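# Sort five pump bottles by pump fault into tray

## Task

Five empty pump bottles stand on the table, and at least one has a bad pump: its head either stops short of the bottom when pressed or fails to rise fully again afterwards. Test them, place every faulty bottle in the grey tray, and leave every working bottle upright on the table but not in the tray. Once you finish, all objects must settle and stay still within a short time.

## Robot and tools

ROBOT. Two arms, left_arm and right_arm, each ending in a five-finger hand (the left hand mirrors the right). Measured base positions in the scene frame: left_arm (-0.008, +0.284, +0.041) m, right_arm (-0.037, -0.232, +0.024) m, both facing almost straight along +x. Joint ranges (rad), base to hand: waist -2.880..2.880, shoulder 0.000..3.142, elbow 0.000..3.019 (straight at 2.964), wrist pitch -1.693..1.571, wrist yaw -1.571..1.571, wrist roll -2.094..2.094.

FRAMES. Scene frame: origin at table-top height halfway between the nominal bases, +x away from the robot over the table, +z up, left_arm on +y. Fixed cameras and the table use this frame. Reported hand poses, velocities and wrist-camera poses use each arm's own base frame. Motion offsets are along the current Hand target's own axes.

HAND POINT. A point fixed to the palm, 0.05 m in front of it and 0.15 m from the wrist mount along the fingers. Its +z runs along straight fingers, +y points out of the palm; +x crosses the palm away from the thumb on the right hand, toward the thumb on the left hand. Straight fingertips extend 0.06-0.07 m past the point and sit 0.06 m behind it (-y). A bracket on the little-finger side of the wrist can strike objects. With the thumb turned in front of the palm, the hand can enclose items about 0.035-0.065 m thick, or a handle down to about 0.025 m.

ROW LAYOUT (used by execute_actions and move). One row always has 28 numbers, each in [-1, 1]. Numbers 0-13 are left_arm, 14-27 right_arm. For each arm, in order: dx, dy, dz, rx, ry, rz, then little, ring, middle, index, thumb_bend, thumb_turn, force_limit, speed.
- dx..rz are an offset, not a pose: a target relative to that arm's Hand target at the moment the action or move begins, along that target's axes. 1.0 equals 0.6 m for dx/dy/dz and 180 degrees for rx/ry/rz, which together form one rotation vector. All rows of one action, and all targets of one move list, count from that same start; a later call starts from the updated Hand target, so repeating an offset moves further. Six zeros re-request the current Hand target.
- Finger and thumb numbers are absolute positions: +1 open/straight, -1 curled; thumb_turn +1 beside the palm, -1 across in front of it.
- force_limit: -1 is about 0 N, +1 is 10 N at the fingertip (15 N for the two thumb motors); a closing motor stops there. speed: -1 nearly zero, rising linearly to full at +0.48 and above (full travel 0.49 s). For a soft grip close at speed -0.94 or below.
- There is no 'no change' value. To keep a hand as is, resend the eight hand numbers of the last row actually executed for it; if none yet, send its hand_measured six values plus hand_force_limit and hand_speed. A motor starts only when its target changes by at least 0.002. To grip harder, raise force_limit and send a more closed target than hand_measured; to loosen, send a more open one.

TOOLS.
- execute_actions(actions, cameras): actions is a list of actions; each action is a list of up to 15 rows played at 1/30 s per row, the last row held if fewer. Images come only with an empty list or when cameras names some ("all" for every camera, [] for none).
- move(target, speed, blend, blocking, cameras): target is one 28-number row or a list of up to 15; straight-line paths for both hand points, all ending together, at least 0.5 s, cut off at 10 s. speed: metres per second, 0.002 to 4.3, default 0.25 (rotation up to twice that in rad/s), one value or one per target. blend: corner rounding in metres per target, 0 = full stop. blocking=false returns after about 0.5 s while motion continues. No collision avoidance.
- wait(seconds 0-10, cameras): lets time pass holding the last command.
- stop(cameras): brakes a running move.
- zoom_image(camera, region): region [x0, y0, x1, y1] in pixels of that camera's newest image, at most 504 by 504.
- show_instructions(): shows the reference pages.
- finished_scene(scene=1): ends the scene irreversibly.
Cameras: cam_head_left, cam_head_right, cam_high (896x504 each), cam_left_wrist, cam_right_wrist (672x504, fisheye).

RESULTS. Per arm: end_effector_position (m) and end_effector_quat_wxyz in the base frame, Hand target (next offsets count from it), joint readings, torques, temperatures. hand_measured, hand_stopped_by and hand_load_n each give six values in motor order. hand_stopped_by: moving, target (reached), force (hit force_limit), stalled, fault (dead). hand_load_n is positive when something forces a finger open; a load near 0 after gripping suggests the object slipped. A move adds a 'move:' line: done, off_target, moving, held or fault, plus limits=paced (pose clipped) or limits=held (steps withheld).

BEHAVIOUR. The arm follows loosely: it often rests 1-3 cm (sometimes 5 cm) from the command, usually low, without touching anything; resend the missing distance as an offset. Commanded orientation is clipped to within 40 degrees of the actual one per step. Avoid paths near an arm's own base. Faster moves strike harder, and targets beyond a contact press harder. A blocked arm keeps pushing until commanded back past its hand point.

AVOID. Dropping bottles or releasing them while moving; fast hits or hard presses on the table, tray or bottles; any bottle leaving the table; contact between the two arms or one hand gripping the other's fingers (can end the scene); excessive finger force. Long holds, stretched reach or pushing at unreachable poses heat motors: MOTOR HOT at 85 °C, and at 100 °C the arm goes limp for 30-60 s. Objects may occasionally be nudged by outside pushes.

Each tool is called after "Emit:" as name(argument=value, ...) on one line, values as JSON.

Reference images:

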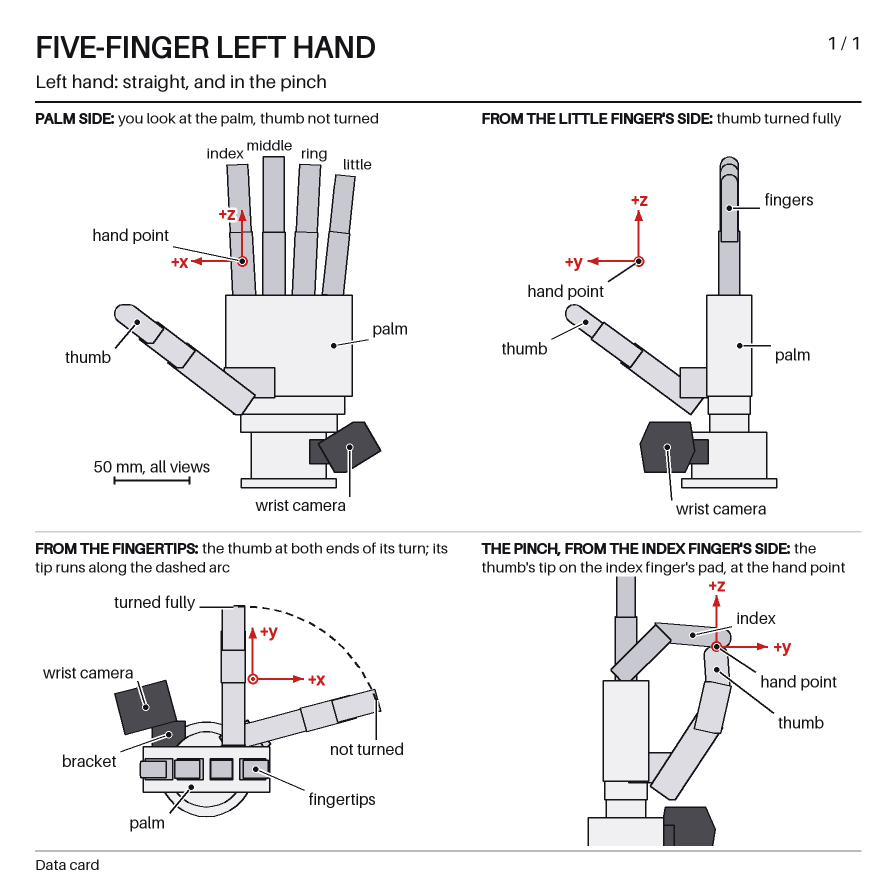

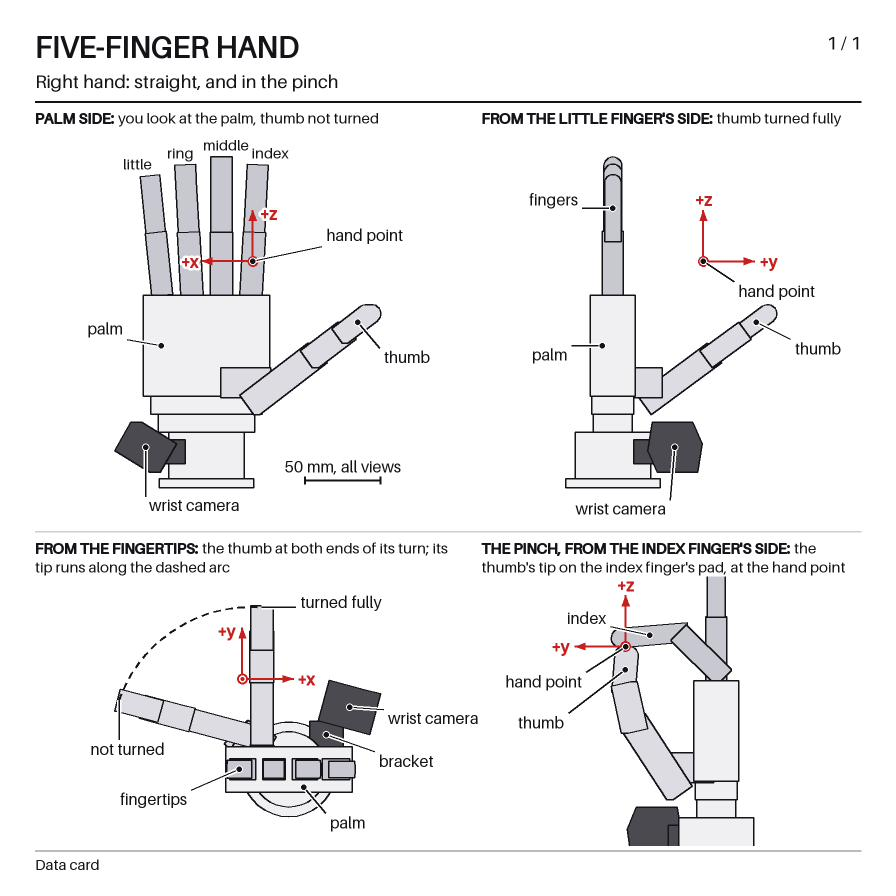

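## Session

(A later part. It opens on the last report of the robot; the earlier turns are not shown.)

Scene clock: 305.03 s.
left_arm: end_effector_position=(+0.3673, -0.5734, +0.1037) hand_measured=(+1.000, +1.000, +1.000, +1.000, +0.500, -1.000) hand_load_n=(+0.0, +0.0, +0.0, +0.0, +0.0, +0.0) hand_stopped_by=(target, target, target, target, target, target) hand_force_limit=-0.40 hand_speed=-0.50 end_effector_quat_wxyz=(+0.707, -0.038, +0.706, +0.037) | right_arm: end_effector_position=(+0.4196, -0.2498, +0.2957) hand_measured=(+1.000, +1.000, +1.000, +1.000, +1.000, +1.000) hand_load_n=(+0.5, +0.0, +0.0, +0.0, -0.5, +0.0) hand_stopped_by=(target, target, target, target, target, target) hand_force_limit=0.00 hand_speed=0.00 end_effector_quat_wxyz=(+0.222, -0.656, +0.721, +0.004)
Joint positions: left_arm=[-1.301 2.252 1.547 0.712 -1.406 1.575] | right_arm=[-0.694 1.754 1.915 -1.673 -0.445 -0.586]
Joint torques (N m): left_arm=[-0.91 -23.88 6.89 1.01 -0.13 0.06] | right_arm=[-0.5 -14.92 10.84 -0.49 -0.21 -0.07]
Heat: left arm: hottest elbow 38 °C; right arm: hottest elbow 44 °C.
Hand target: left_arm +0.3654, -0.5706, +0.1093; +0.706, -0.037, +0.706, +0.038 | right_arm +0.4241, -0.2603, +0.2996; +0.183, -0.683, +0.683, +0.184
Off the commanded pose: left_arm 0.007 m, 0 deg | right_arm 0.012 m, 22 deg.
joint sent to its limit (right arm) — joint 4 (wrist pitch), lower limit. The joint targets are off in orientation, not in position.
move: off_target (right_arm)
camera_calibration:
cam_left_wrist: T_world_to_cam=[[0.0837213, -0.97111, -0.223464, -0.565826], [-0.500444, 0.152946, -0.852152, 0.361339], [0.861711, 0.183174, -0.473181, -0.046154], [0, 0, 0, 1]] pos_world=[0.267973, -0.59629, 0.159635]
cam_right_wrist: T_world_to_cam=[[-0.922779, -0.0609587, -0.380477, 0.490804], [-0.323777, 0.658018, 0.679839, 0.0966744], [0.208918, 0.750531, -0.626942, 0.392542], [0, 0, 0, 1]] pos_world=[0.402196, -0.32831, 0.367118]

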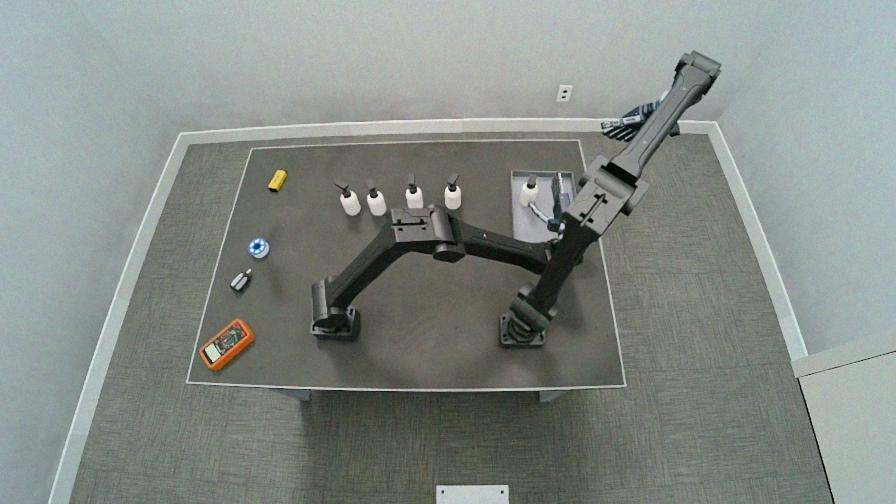

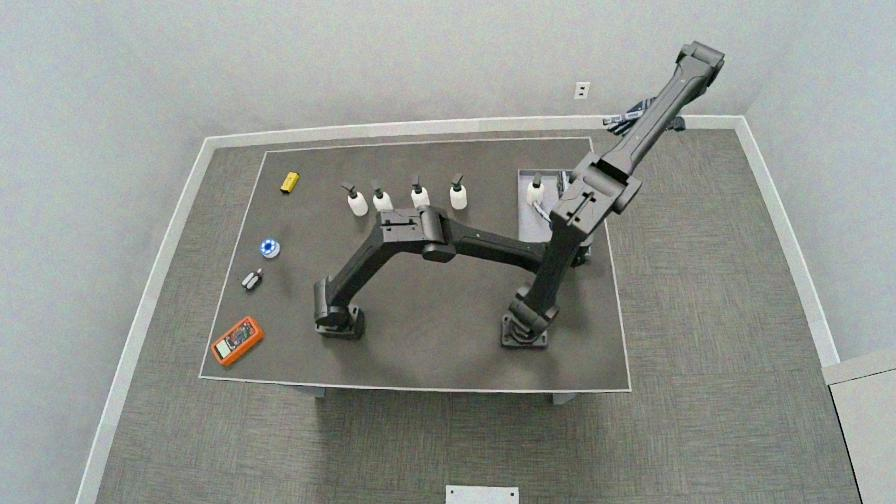

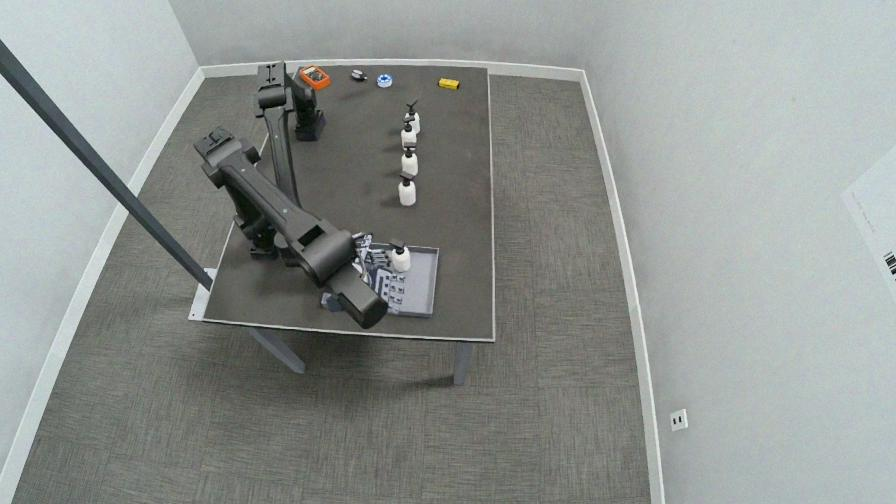

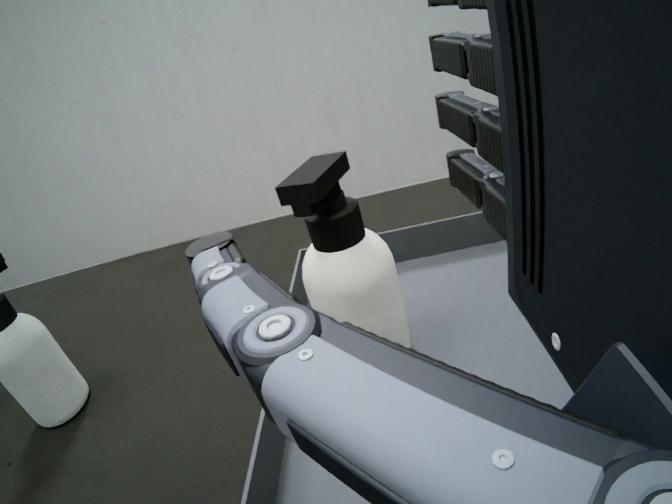

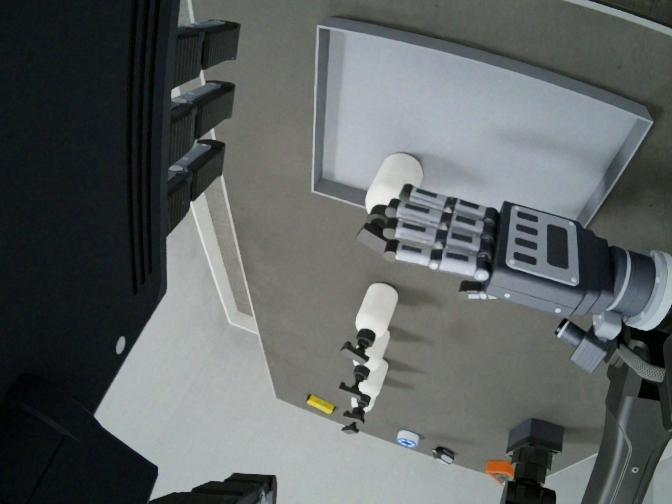

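Emit:
move(target=[[-0.05,0,-0.117,0,0,0,1,1,1,1,0.4,-1,-0.4,-0.5,0,0,0,0,0,0,1,1,1,1,1,1,0,0],[-0.05,0.4352,-0.0695,0,0,0,1,1,1,1,0.4,-1,-0.4,-0.5,0,0,0,0,0,0,1,1,1,1,1,1,0,0],[0.173,0.4352,-0.0695,0,0,0,1,1,1,1,0.4,-1,-0.4,-0.5,0,0,0,0,0,0,1,1,1,1,1,1,0,0]], speed=[0.12,0.15,0.12], blend=[0.02,0.02,0], cameras=["cam_left_wrist","cam_right_wrist","cam_head_left"])

Scene clock: 309.63 s.
left_arm: end_effector_position=(+0.3486, -0.5699, +0.1110) hand_measured=(+1.000, +1.000, +1.000, +1.000, +0.400, -1.000) hand_load_n=(+0.0, +0.0, +0.0, +0.0, +0.0, +0.0) hand_stopped_by=(target, target, target, target, target, target) hand_force_limit=-0.40 hand_speed=-0.50 end_effector_quat_wxyz=(+0.706, -0.044, +0.706, +0.045) | right_arm: end_effector_position=(+0.4196, -0.2498, +0.2957) hand_measured=(+1.000, +1.000, +1.000, +1.000, +1.000, +1.000) hand_load_n=(+0.0, +0.0, +0.0, +0.0, +0.0, +0.0) hand_stopped_by=(target, target, target, target, target, target) hand_force_limit=0.00 hand_speed=0.00 end_effector_quat_wxyz=(+0.222, -0.656, +0.721, +0.004)
Joint positions: left_arm=[-1.325 2.231 1.531 0.704 -1.451 1.575] | right_arm=[-0.694 1.754 1.915 -1.673 -0.445 -0.586]
Joint torques (N m): left_arm=[-0.15 -21.71 8.03 1.42 0.02 0.09] | right_arm=[-0.5 -14.97 10.84 -0.49 -0.21 -0.07]
Heat: left arm: hottest elbow 38 °C; right arm: hottest elbow 43 °C.
Hand target: left_arm +0.3528, -0.5681, +0.1078; +0.706, -0.044, +0.706, +0.048 (not the last commanded pose) | right_arm +0.4241, -0.2603, +0.2996; +0.183, -0.683, +0.683, +0.184
Off the commanded pose: left_arm 0.280 m, 1 deg | right_arm 0.012 m, 22 deg.
joint sent to its limit (right arm) — joint 4 (wrist pitch), lower limit. The joint targets are off in orientation, not in position.
move: held (left_arm; a check stopped the path), off_target (right_arm); path passed 0 of 3 targets; limits=held
pose unreachable (left arm): on one or more control steps of this call, first in action 0 (counted from 0), this arm could not follow its commanded pose, so it was not sent that pose on those steps. It may still have moved: this result reports where it is.
cause: moving toward the commanded pose would bring a part of the arm too close to another arm (a part of this arm just beyond joint 3 (elbow) and a part of the right arm just beyond its joint 2 (shoulder), along the way the arms are being sent, or toward where that arm still pushes).
camera_calibration:
cam_left_wrist: T_world_to_cam=[[0.102714, -0.968605, -0.226393, -0.564026], [-0.504244, 0.145484, -0.851218, 0.354627], [0.857431, 0.201589, -0.47347, -0.0152753], [0, 0, 0, 1]] pos_world=[0.249849, -0.594832, 0.166941]
cam_right_wrist: T_world_to_cam=[[-0.922779, -0.0609587, -0.380477, 0.490804], [-0.323777, 0.658018, 0.679839, 0.0966744], [0.208918, 0.750531, -0.626942, 0.392542], [0, 0, 0, 1]] pos_world=[0.402196, -0.32831, 0.367118]
Images, in order (width x height): cam_head_left 896x504, cam_left_wrist 672x504, cam_right_wrist 672x504.

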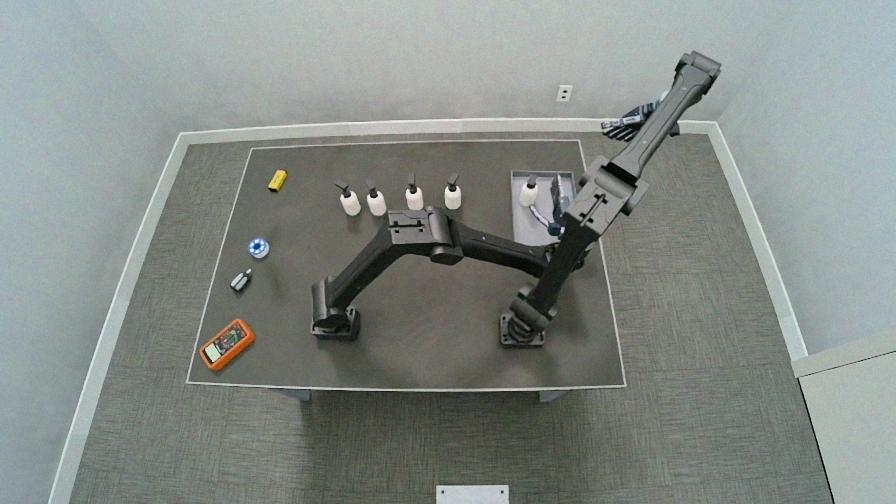

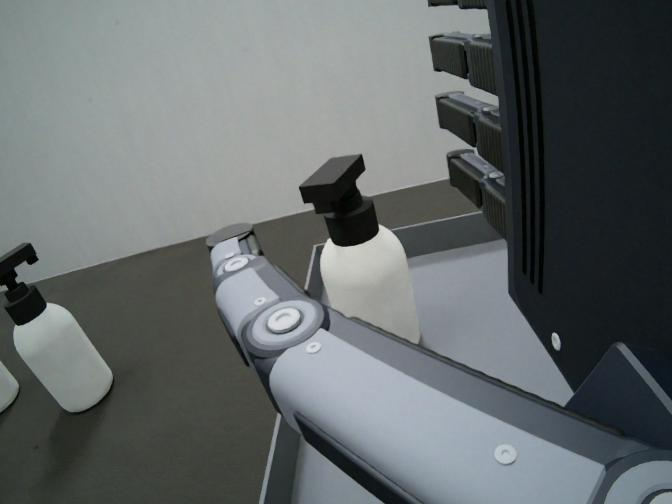

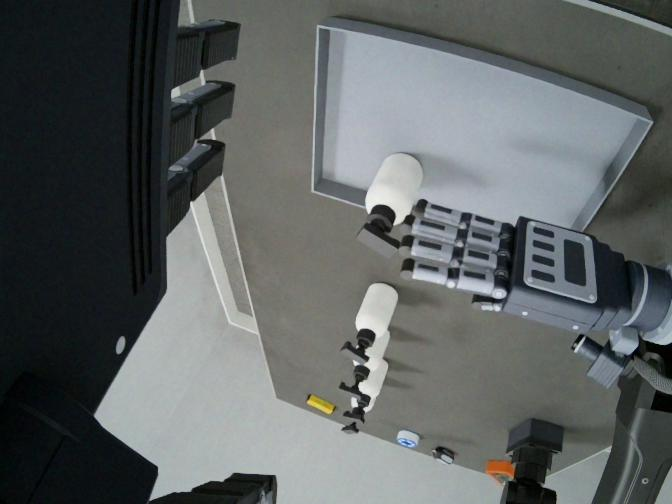

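Emit:
move(target=[[-0.083,0,0,0,0,0,1,1,1,1,0.4,-1,-0.4,-0.5,0,0,0,0,0,0,1,1,1,1,1,1,0,0],[-0.087,0.4226,0.0168,0.0083,0,0,1,1,1,1,0.4,-1,-0.4,-0.5,0,0,0,0,0,0,1,1,1,1,1,1,0,0],[-0.003,0.43,-0.0389,0.0083,0,0,1,1,1,1,0.4,-1,-0.4,-0.5,0,0,0,0,0,0,1,1,1,1,1,1,0,0],[0.1705,0.43,-0.0389,0.0083,0,0,1,1,1,1,0.4,-1,-0.4,-0.5,0,0,0,0,0,0,1,1,1,1,1,1,0,0]], speed=[0.1,0.15,0.12,0.12], blend=[0.01,0.02,0.02,0], cameras=["cam_left_wrist","cam_right_wrist","cam_head_left"])

Scene clock: 316.40 s.
left_arm: end_effector_position=(+0.2975, -0.3080, +0.0123) hand_measured=(+1.000, +1.000, +1.000, +1.000, +0.400, -1.000) hand_load_n=(+0.0, +0.0, +0.0, +0.0, -0.5, +0.5) hand_stopped_by=(target, target, target, target, target, target) hand_force_limit=-0.40 hand_speed=-0.50 end_effector_quat_wxyz=(+0.704, -0.039, +0.708, +0.039) | right_arm: end_effector_position=(+0.4196, -0.2498, +0.2957) hand_measured=(+1.000, +1.000, +1.000, +1.000, +1.000, +1.000) hand_load_n=(+0.5, +0.0, +0.0, +0.0, +0.0, +0.0) hand_stopped_by=(target, target, target, target, target, target) hand_force_limit=0.00 hand_speed=0.00 end_effector_quat_wxyz=(+0.222, -0.656, +0.721, +0.004)
Joint positions: left_arm=[-1.291 2.096 0.684 1.376 -1.402 1.537] | right_arm=[-0.694 1.754 1.915 -1.673 -0.445 -0.586]
Joint torques (N m): left_arm=[-1.38 -12.1 4.16 2.04 -0.14 0.22] | right_arm=[-0.5 -14.97 10.84 -0.47 -0.21 -0.07]
Heat: left arm: hottest elbow 37 °C; right arm: hottest elbow 43 °C.
Hand target: left_arm +0.2962, -0.3148, +0.0067; +0.706, -0.035, +0.706, +0.038 | right_arm +0.4241, -0.2603, +0.2996; +0.183, -0.683, +0.683, +0.184
Off the commanded pose: left_arm 0.009 m, 1 deg | right_arm 0.012 m, 22 deg.
joint sent to its limit (right arm) — joint 4 (wrist pitch), lower limit. The joint targets are off in orientation, not in position.
move: off_target (right_arm)
camera_calibration:
cam_left_wrist: T_world_to_cam=[[0.0869403, -0.97021, -0.226127, -0.323341], [-0.50742, 0.152209, -0.848149, 0.209719], [0.857302, 0.18848, -0.479071, -0.0749481], [0, 0, 0, 1]] pos_world=[0.19878, -0.331503, 0.0688513]
cam_right_wrist: T_world_to_cam=[[-0.922779, -0.0609587, -0.380477, 0.490804], [-0.323777, 0.658018, 0.679839, 0.0966744], [0.208918, 0.750531, -0.626942, 0.392542], [0, 0, 0, 1]] pos_world=[0.402196, -0.32831, 0.367118]
Images, in order (width x height): cam_head_left 896x504, cam_left_wrist 672x504, cam_right_wrist 672x504.

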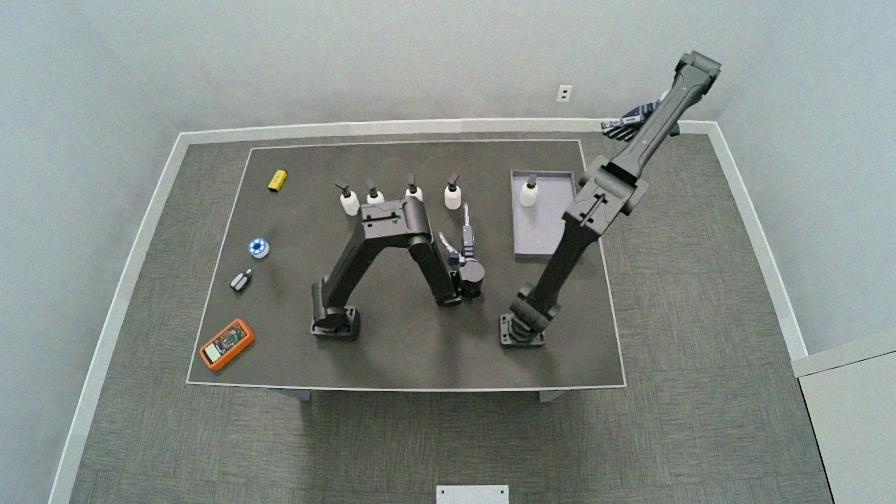

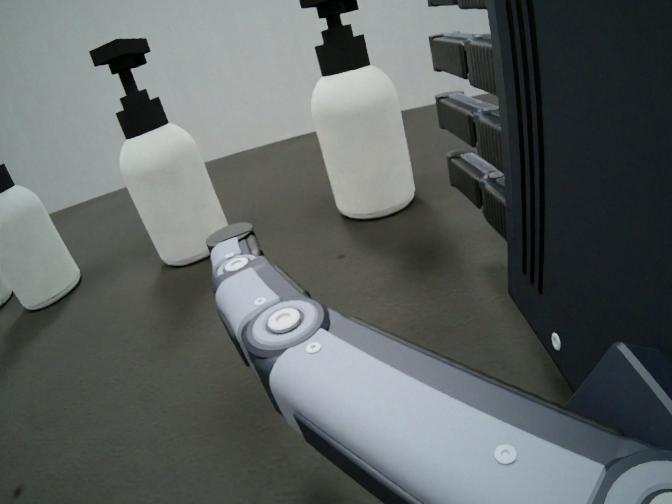

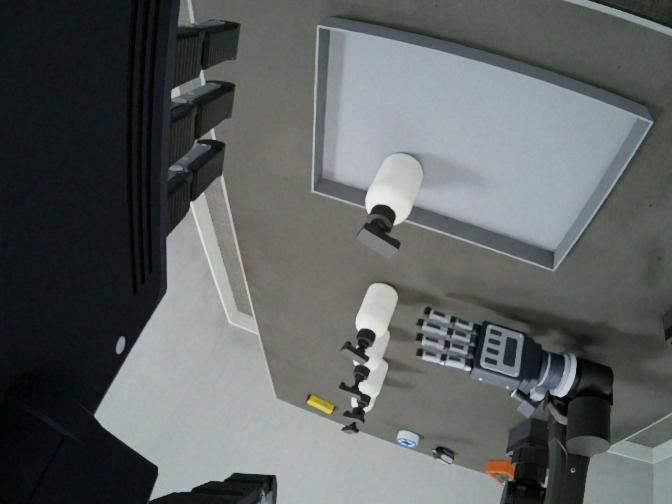

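Emit:
move(target=[[0,-0.0083,0,0,0,0,1,1,1,1,0.4,-1,-0.4,-0.5,0,0,0,0,0,0,1,1,1,1,1,1,0,0],[0,-0.0083,0.16,0,0,0,1,1,1,1,0.4,-1,-0.4,-0.5,0,0,0,0,0,0,1,1,1,1,1,1,0,0]], speed=0.07, blend=[0.003,0], cameras=["cam_left_wrist","cam_right_wrist"])

Scene clock: 320.03 s.
left_arm: end_effector_position=(+0.3877, -0.3072, +0.0147) hand_measured=(+1.000, +1.000, +1.000, +1.000, +0.400, -1.000) hand_load_n=(+0.0, +0.0, +0.0, +0.0, +0.0, +0.0) hand_stopped_by=(target, target, target, target, target, target) hand_force_limit=-0.40 hand_speed=-0.50 end_effector_quat_wxyz=(+0.708, -0.043, +0.704, +0.028) | right_arm: end_effector_position=(+0.4196, -0.2498, +0.2957) hand_measured=(+1.000, +1.000, +1.000, +1.000, +1.000, +1.000) hand_load_n=(+0.0, +0.0, +0.0, +0.0, +0.0, +0.0) hand_stopped_by=(target, target, target, target, target, target) hand_force_limit=0.00 hand_speed=0.00 end_effector_quat_wxyz=(+0.222, -0.656, +0.721, +0.004)
Joint positions: left_arm=[-1.091 2.121 0.769 1.366 -1.191 1.563] | right_arm=[-0.694 1.754 1.915 -1.673 -0.445 -0.586]
Joint torques (N m): left_arm=[-0.32 -12.98 5.14 1.24 0.05 0.22] | right_arm=[-0.5 -14.97 10.84 -0.49 -0.21 -0.07]
Heat: left arm: hottest elbow 37 °C; right arm: hottest elbow 43 °C.
Hand target: left_arm +0.3922, -0.3098, +0.0066; +0.706, -0.035, +0.706, +0.038 | right_arm +0.4241, -0.2603, +0.2996; +0.183, -0.683, +0.683, +0.184
Off the commanded pose: left_arm 0.010 m, 2 deg | right_arm 0.012 m, 22 deg.
joint sent to its limit (right arm) — joint 4 (wrist pitch), lower limit. The joint targets are off in orientation, not in position.
move: off_target (right_arm); blend cut to 0.0026 m at target 1
camera_calibration:
cam_left_wrist: T_world_to_cam=[[0.0797862, -0.975496, -0.205043, -0.328947], [-0.494605, 0.139849, -0.857793, 0.248802], [0.865448, 0.169855, -0.471327, -0.160339], [0, 0, 0, 1]] pos_world=[0.288069, -0.328447, 0.0703999]
cam_right_wrist: T_world_to_cam=[[-0.922779, -0.0609587, -0.380477, 0.490804], [-0.323777, 0.658018, 0.679839, 0.0966744], [0.208918, 0.750531, -0.626942, 0.392542], [0, 0, 0, 1]] pos_world=[0.402196, -0.32831, 0.367118]
Images, in order (width x height): cam_left_wrist 672x504, cam_right_wrist 672x504.

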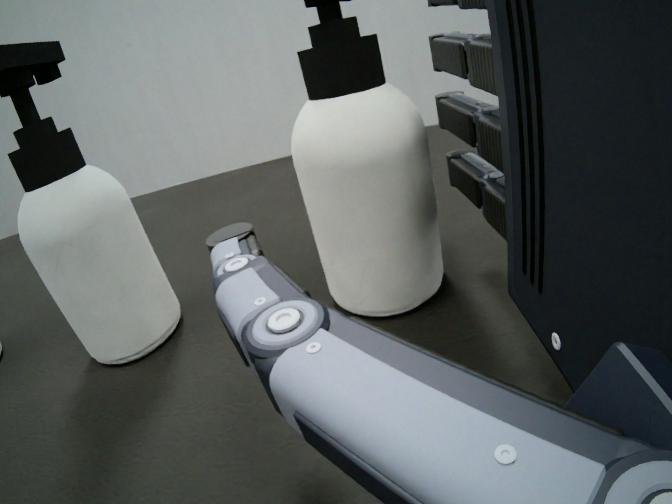

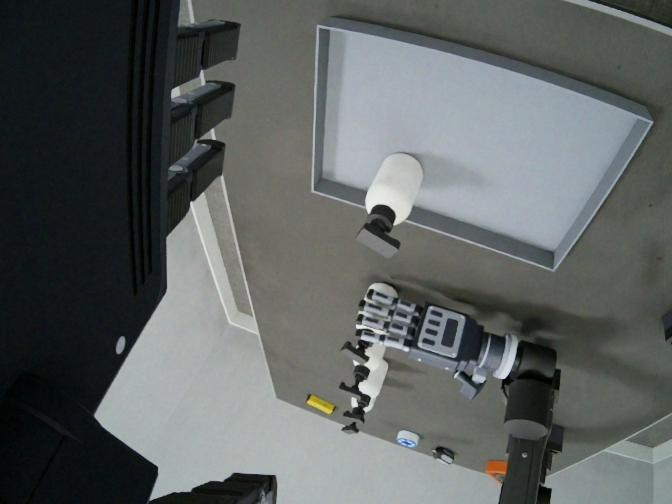

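Emit:
move(target=[0,-0.003,0.09,0,0,0,1,1,1,1,0.4,-1,-0.4,-0.5,0,0,0,0,0,0,1,1,1,1,1,1,0,0], speed=0.06, cameras=["cam_left_wrist","cam_right_wrist"])

Scene clock: 322.17 s.
left_arm: end_effector_position=(+0.4401, -0.3043, +0.0154) hand_measured=(+1.000, +1.000, +1.000, +1.000, +0.400, -1.000) hand_load_n=(+0.0, +0.0, +0.0, +0.0, +0.0, +0.0) hand_stopped_by=(target, target, target, target, target, target) hand_force_limit=-0.40 hand_speed=-0.50 end_effector_quat_wxyz=(+0.709, -0.042, +0.704, +0.028) | right_arm: end_effector_position=(+0.4196, -0.2498, +0.2957) hand_measured=(+1.000, +1.000, +1.000, +1.000, +1.000, +1.000) hand_load_n=(+0.0, +0.0, +0.0, +0.0, +0.0, +0.0) hand_stopped_by=(target, target, target, target, target, target) hand_force_limit=0.00 hand_speed=0.00 end_effector_quat_wxyz=(+0.222, -0.656, +0.721, +0.004)
Joint positions: left_arm=[-0.987 2.138 0.837 1.315 -1.085 1.563] | right_arm=[-0.694 1.754 1.915 -1.673 -0.445 -0.586]
Joint torques (N m): left_arm=[-0.15 -13.8 5.85 1.26 0.03 0.22] | right_arm=[-0.44 -14.97 10.84 -0.49 -0.21 -0.07]
Heat: left arm: hottest elbow 37 °C; right arm: hottest elbow 43 °C.
Hand target: left_arm +0.4461, -0.3060, +0.0066; +0.706, -0.035, +0.706, +0.038 | right_arm +0.4241, -0.2603, +0.2996; +0.183, -0.683, +0.683, +0.184
Off the commanded pose: left_arm 0.011 m, 2 deg | right_arm 0.012 m, 22 deg.
joint sent to its limit (right arm) — joint 4 (wrist pitch), lower limit. The joint targets are off in orientation, not in position.
move: off_target (left_arm, right_arm)
camera_calibration:
cam_left_wrist: T_world_to_cam=[[0.0781995, -0.975409, -0.206063, -0.329429], [-0.493323, 0.141755, -0.858218, 0.274979], [0.866324, 0.168768, -0.470106, -0.206569], [0, 0, 0, 1]] pos_world=[0.34037, -0.325445, 0.0709993]
cam_right_wrist: T_world_to_cam=[[-0.922779, -0.0609587, -0.380477, 0.490804], [-0.323777, 0.658018, 0.679839, 0.0966744], [0.208918, 0.750531, -0.626942, 0.392542], [0, 0, 0, 1]] pos_world=[0.402196, -0.32831, 0.367118]
Images, in order (width x height): cam_left_wrist 672x504, cam_right_wrist 672x504.

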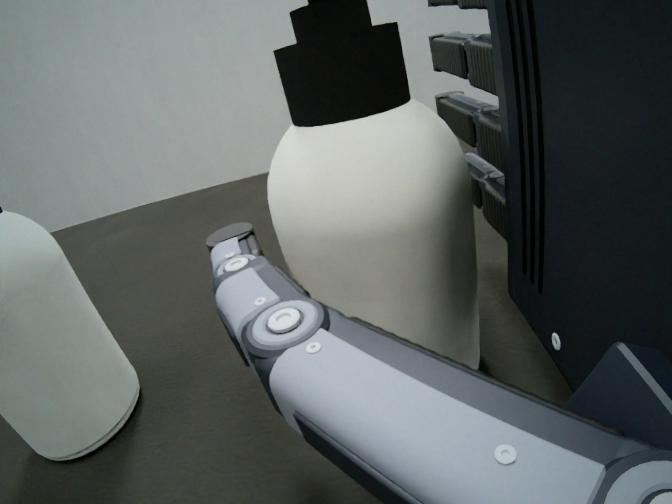

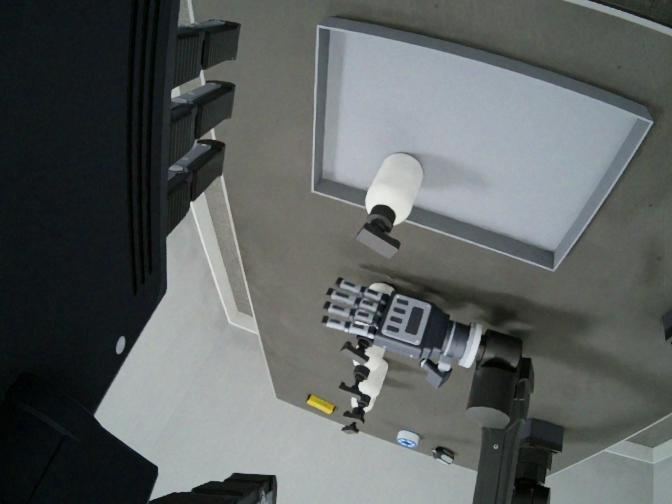

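Emit:
move(target=[0,0,0,0,0,0,1,0.14,0.25,0.25,0.27,-1,-0.3,-0.85,0,0,0,0,0,0,1,1,1,1,1,1,0,0], speed=0.06, cameras=["cam_left_wrist"])

Scene clock: 325.37 s.
left_arm: end_effector_position=(+0.4402, -0.3044, +0.0153) hand_measured=(+1.000, +0.140, +0.250, +0.250, +0.272, -1.000) hand_load_n=(+0.0, +0.0, +1.0, +3.0, +8.0, -0.5) hand_stopped_by=(target, target, target, target, target, target) hand_force_limit=-0.30 hand_speed=-0.85 end_effector_quat_wxyz=(+0.709, -0.041, +0.704, +0.028) | right_arm: end_effector_position=(+0.4196, -0.2498, +0.2957) hand_measured=(+1.000, +1.000, +1.000, +1.000, +1.000, +1.000) hand_load_n=(+0.0, +0.0, +0.0, +0.0, -0.5, +0.0) hand_stopped_by=(target, target, target, target, target, target) hand_force_limit=0.00 hand_speed=0.00 end_effector_quat_wxyz=(+0.222, -0.656, +0.721, +0.004)
Joint positions: left_arm=[-0.987 2.138 0.837 1.314 -1.084 1.564] | right_arm=[-0.694 1.754 1.915 -1.673 -0.445 -0.586]
Joint torques (N m): left_arm=[-0.21 -13.8 5.85 1.28 0.02 0.23] | right_arm=[-0.5 -14.97 10.84 -0.49 -0.21 -0.07]
Heat: left arm: hottest elbow 37 °C; right arm: hottest elbow 43 °C.
Hand target: left_arm +0.4462, -0.3061, +0.0067; +0.706, -0.035, +0.706, +0.038 | right_arm +0.4241, -0.2603, +0.2996; +0.183, -0.683, +0.683, +0.184
Off the commanded pose: left_arm 0.011 m, 1 deg | right_arm 0.012 m, 22 deg.
joint sent to its limit (right arm) — joint 4 (wrist pitch), lower limit. The joint targets are off in orientation, not in position.
move: off_target (left_arm, right_arm)
camera_calibration:
cam_left_wrist: T_world_to_cam=[[0.0777345, -0.975226, -0.207104, -0.329264], [-0.493464, 0.142866, -0.857953, 0.275349], [0.866286, 0.168891, -0.470133, -0.20663], [0, 0, 0, 1]] pos_world=[0.340471, -0.325547, 0.0709011]
Images, in order (width x height): cam_left_wrist 672x504.

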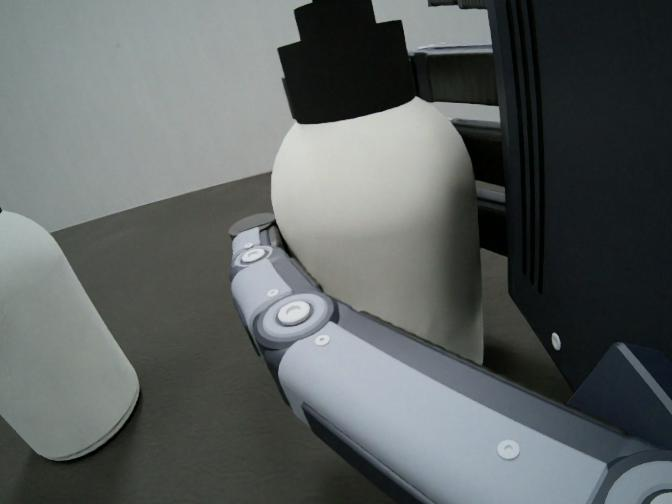

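Emit:
move(target=[[-0.155,0,0,0,0,0,1,0.14,0.25,0.25,0.27,-1,-0.3,-0.85,0,0,0,0,0,0,1,1,1,1,1,1,0,0],[-0.155,-0.1828,-0.1967,0.3506,0,0,1,0.14,0.25,0.25,0.27,-1,-0.3,-0.85,0,0,0,0,0,0,1,1,1,1,1,1,0,0],[-0.155,-0.4714,-0.1536,0.3506,0,0,1,0.14,0.25,0.25,0.27,-1,-0.3,-0.85,0,0,0,0,0,0,1,1,1,1,1,1,0,0]], speed=0.12, blend=[0.02,0.03,0], cameras=["all"])

Scene clock: 342.13 s.
left_arm: end_effector_position=(+0.3826, -0.5825, +0.1012) hand_measured=(+1.000, +0.140, +0.250, +0.250, +0.272, -1.000) hand_load_n=(+0.0, -0.5, +1.5, +3.0, +8.0, -0.5) hand_stopped_by=(target, target, target, target, target, target) hand_force_limit=-0.30 hand_speed=-0.85 end_effector_quat_wxyz=(+0.621, +0.339, +0.623, -0.334) | right_arm: end_effector_position=(+0.4196, -0.2498, +0.2957) hand_measured=(+1.000, +1.000, +1.000, +1.000, +1.000, +1.000) hand_load_n=(+0.0, +0.0, +0.0, +0.0, +0.0, +0.0) hand_stopped_by=(target, target, target, target, target, target) hand_force_limit=0.00 hand_speed=0.00 end_effector_quat_wxyz=(+0.222, -0.656, +0.721, +0.004)
Joint positions: left_arm=[-1.107 1.956 0.952 0.998 -0.116 1.574] | right_arm=[-0.694 1.754 1.915 -1.673 -0.445 -0.586]
Joint torques (N m): left_arm=[-1.44 -14.86 10.11 1.81 -0.12 0.08] | right_arm=[-0.5 -14.92 10.84 -0.47 -0.21 -0.07]
Heat: left arm: hottest elbow 37 °C; right arm: hottest elbow 43 °C.
Hand target: left_arm +0.3837, -0.5974, +0.0985; +0.620, +0.340, +0.622, -0.337 | right_arm +0.4241, -0.2603, +0.2996; +0.183, -0.683, +0.683, +0.184
Off the commanded pose: left_arm 0.015 m, 0 deg | right_arm 0.012 m, 22 deg.
joint sent to its limit (right arm) — joint 4 (wrist pitch), lower limit. The joint targets are off in orientation, not in position.
move: off_target (left_arm, right_arm)
camera_calibration:
cam_left_wrist: T_world_to_cam=[[-0.825743, -0.515212, -0.229576, 0.0376891], [-0.0911189, 0.523515, -0.84713, 0.426944], [0.556638, -0.678593, -0.479234, -0.443566], [0, 0, 0, 1]] pos_world=[0.31693, -0.505095, 0.157758]
cam_right_wrist: T_world_to_cam=[[-0.922779, -0.0609587, -0.380477, 0.490804], [-0.323777, 0.658018, 0.679839, 0.0966744], [0.208918, 0.750531, -0.626942, 0.392542], [0, 0, 0, 1]] pos_world=[0.402196, -0.32831, 0.367118]

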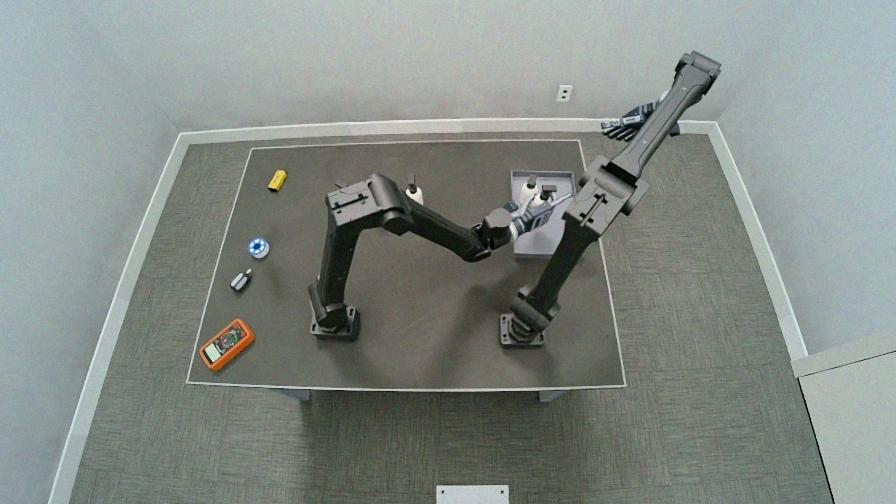

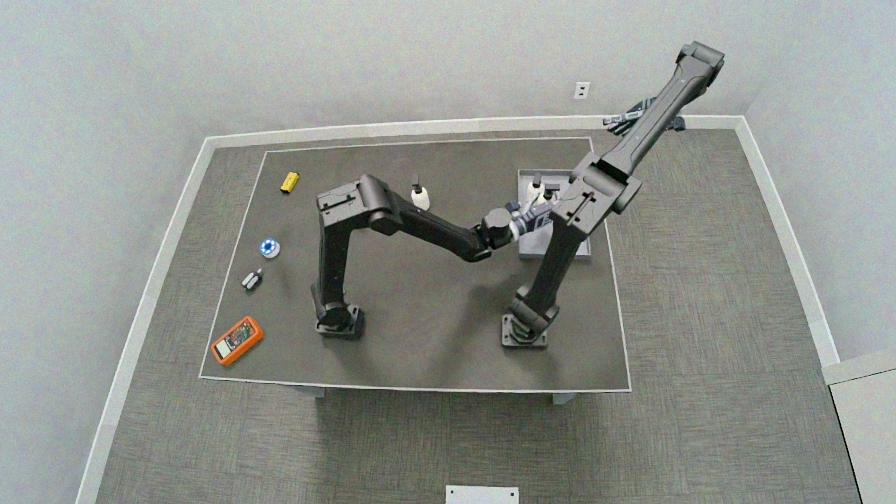

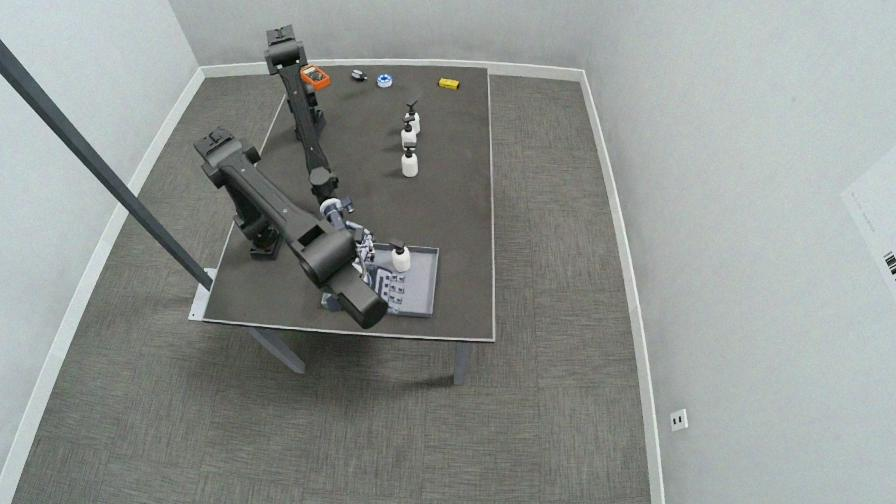

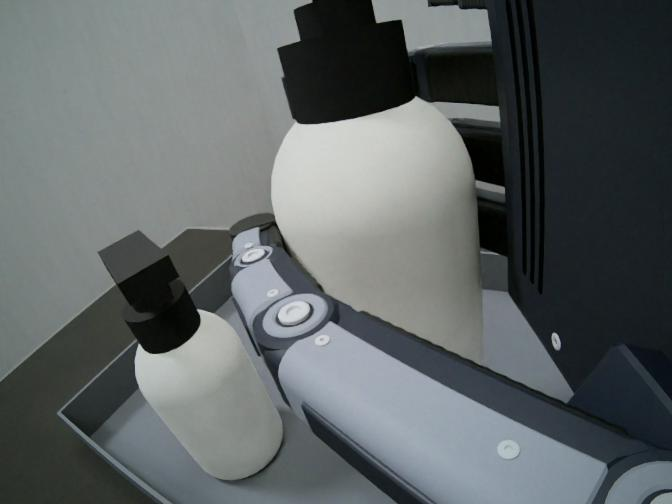

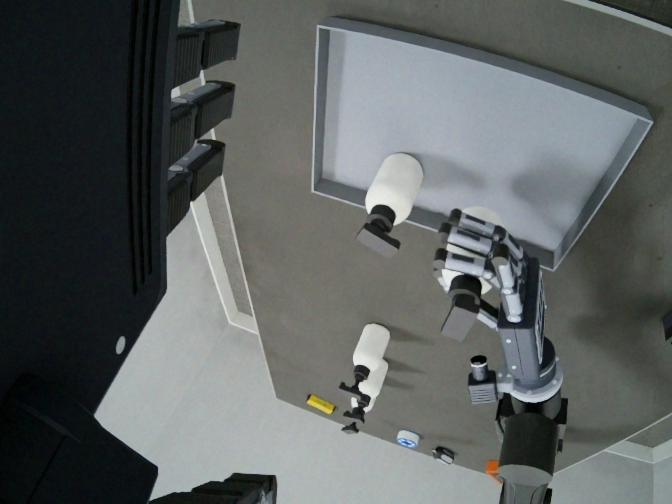

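Emit:
move(target=[[0.11,0,0,0,0,0,1,0.14,0.25,0.25,0.27,-1,-0.3,-0.85,0,0,0,0,0,0,1,1,1,1,1,1,0,0],[0.134,0,0,0,0,0,1,0.14,0.25,0.25,0.27,-1,-0.3,-0.85,0,0,0,0,0,0,1,1,1,1,1,1,0,0]], speed=[0.08,0.04], blend=[0.01,0], cameras=["cam_left_wrist","cam_right_wrist"])

Scene clock: 344.77 s.
left_arm: end_effector_position=(+0.3845, -0.5864, +0.0253) hand_measured=(+1.000, +0.140, +0.250, +0.250, +0.272, -1.000) hand_load_n=(+0.0, +0.0, +1.5, +3.0, +8.0, -0.5) hand_stopped_by=(target, target, target, target, target, target) hand_force_limit=-0.30 hand_speed=-0.85 end_effector_quat_wxyz=(+0.618, +0.340, +0.626, -0.332) | right_arm: end_effector_position=(+0.4196, -0.2498, +0.2957) hand_measured=(+1.000, +1.000, +1.000, +1.000, +1.000, +1.000) hand_load_n=(+0.0, +0.0, +0.0, +0.0, +0.0, +0.0) hand_stopped_by=(target, target, target, target, target, target) hand_force_limit=0.00 hand_speed=0.00 end_effector_quat_wxyz=(+0.222, -0.656, +0.721, +0.004)
Joint positions: left_arm=[-1.107 2.149 0.985 1.149 -0.116 1.574] | right_arm=[-0.694 1.754 1.915 -1.673 -0.445 -0.586]
Joint torques (N m): left_arm=[-1.44 -15.27 7.95 2.7 -0.11 0.08] | right_arm=[-0.5 -14.97 10.84 -0.47 -0.21 -0.07]
Heat: left arm: hottest elbow 37 °C; right arm: hottest elbow 43 °C.
Hand target: left_arm +0.3837, -0.5970, +0.0179; +0.620, +0.340, +0.622, -0.337 | right_arm +0.4241, -0.2603, +0.2996; +0.183, -0.683, +0.683, +0.184
Off the commanded pose: left_arm 0.013 m, 1 deg | right_arm 0.012 m, 22 deg.
joint sent to its limit (right arm) — joint 4 (wrist pitch), lower limit. The joint targets are off in orientation, not in position.
move: off_target (left_arm, right_arm); blend cut to 0.0072 m at target 1
camera_calibration:
cam_left_wrist: T_world_to_cam=[[-0.826556, -0.513574, -0.230318, 0.021155], [-0.0941, 0.529525, -0.843059, 0.369526], [0.554933, -0.675163, -0.48601, -0.480921], [0, 0, 0, 1]] pos_world=[0.319137, -0.509508, 0.082672]
cam_right_wrist: T_world_to_cam=[[-0.922779, -0.0609587, -0.380477, 0.490804], [-0.323777, 0.658018, 0.679839, 0.0966744], [0.208918, 0.750531, -0.626942, 0.392542], [0, 0, 0, 1]] pos_world=[0.402196, -0.32831, 0.367118]
Images, in order (width x height): cam_left_wrist 672x504, cam_right_wrist 672x504.

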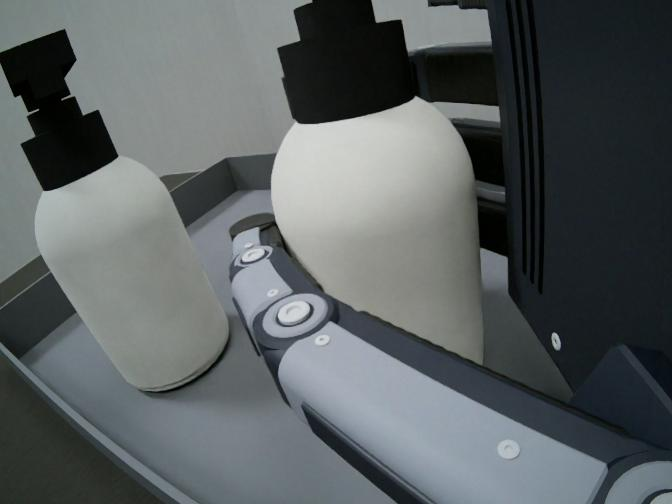

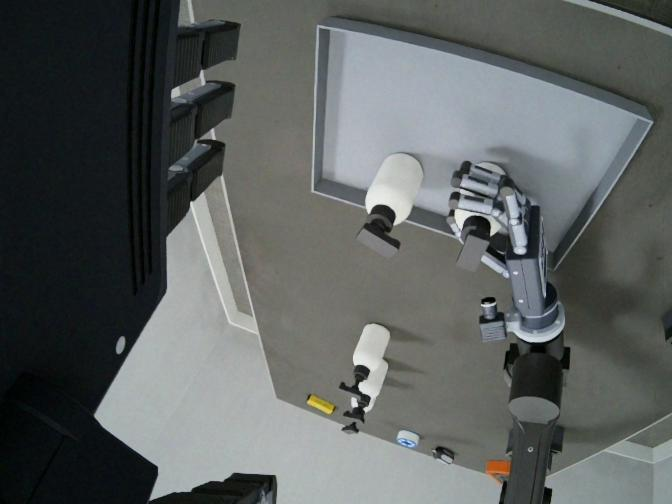

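Emit:
move(target=[0.01,0,0,0,0,0,1,0.14,0.25,0.25,0.27,-1,-0.3,-0.85,0,0,0,0,0,0,1,1,1,1,1,1,0,0], speed=0.04)

Scene clock: 346.17 s.
left_arm: end_effector_position=(+0.3854, -0.5881, +0.0248) hand_measured=(+1.000, +0.140, +0.250, +0.250, +0.272, -1.000) hand_load_n=(+0.0, +0.0, +1.5, +3.0, +8.0, -1.0) hand_stopped_by=(target, target, target, target, target, target) hand_force_limit=-0.30 hand_speed=-0.85 end_effector_quat_wxyz=(+0.622, +0.338, +0.622, -0.335) | right_arm: end_effector_position=(+0.4196, -0.2498, +0.2957) hand_measured=(+1.000, +1.000, +1.000, +1.000, +1.000, +1.000) hand_load_n=(+0.0, +0.0, +0.0, +0.0, +0.0, +0.0) hand_stopped_by=(target, target, target, target, target, target) hand_force_limit=0.00 hand_speed=0.00 end_effector_quat_wxyz=(+0.222, -0.656, +0.721, +0.004)
Joint positions: left_arm=[-1.107 2.16 0.992 1.166 -0.116 1.574] | right_arm=[-0.694 1.754 1.915 -1.673 -0.445 -0.586]
Joint torques (N m): left_arm=[-1.44 -14.97 7.64 2.52 -0.11 0.08] | right_arm=[-0.5 -14.97 10.84 -0.47 -0.21 -0.07]
Heat: left arm: hottest elbow 37 °C; right arm: hottest elbow 43 °C.
Hand target: left_arm +0.3837, -0.5970, +0.0119; +0.620, +0.340, +0.622, -0.337 | right_arm +0.4241, -0.2603, +0.2996; +0.183, -0.683, +0.683, +0.184
Off the commanded pose: left_arm 0.016 m, 0 deg | right_arm 0.012 m, 22 deg.
joint sent to its limit (right arm) — joint 4 (wrist pitch), lower limit. The joint targets are off in orientation, not in position.
move: off_target (left_arm, right_arm)


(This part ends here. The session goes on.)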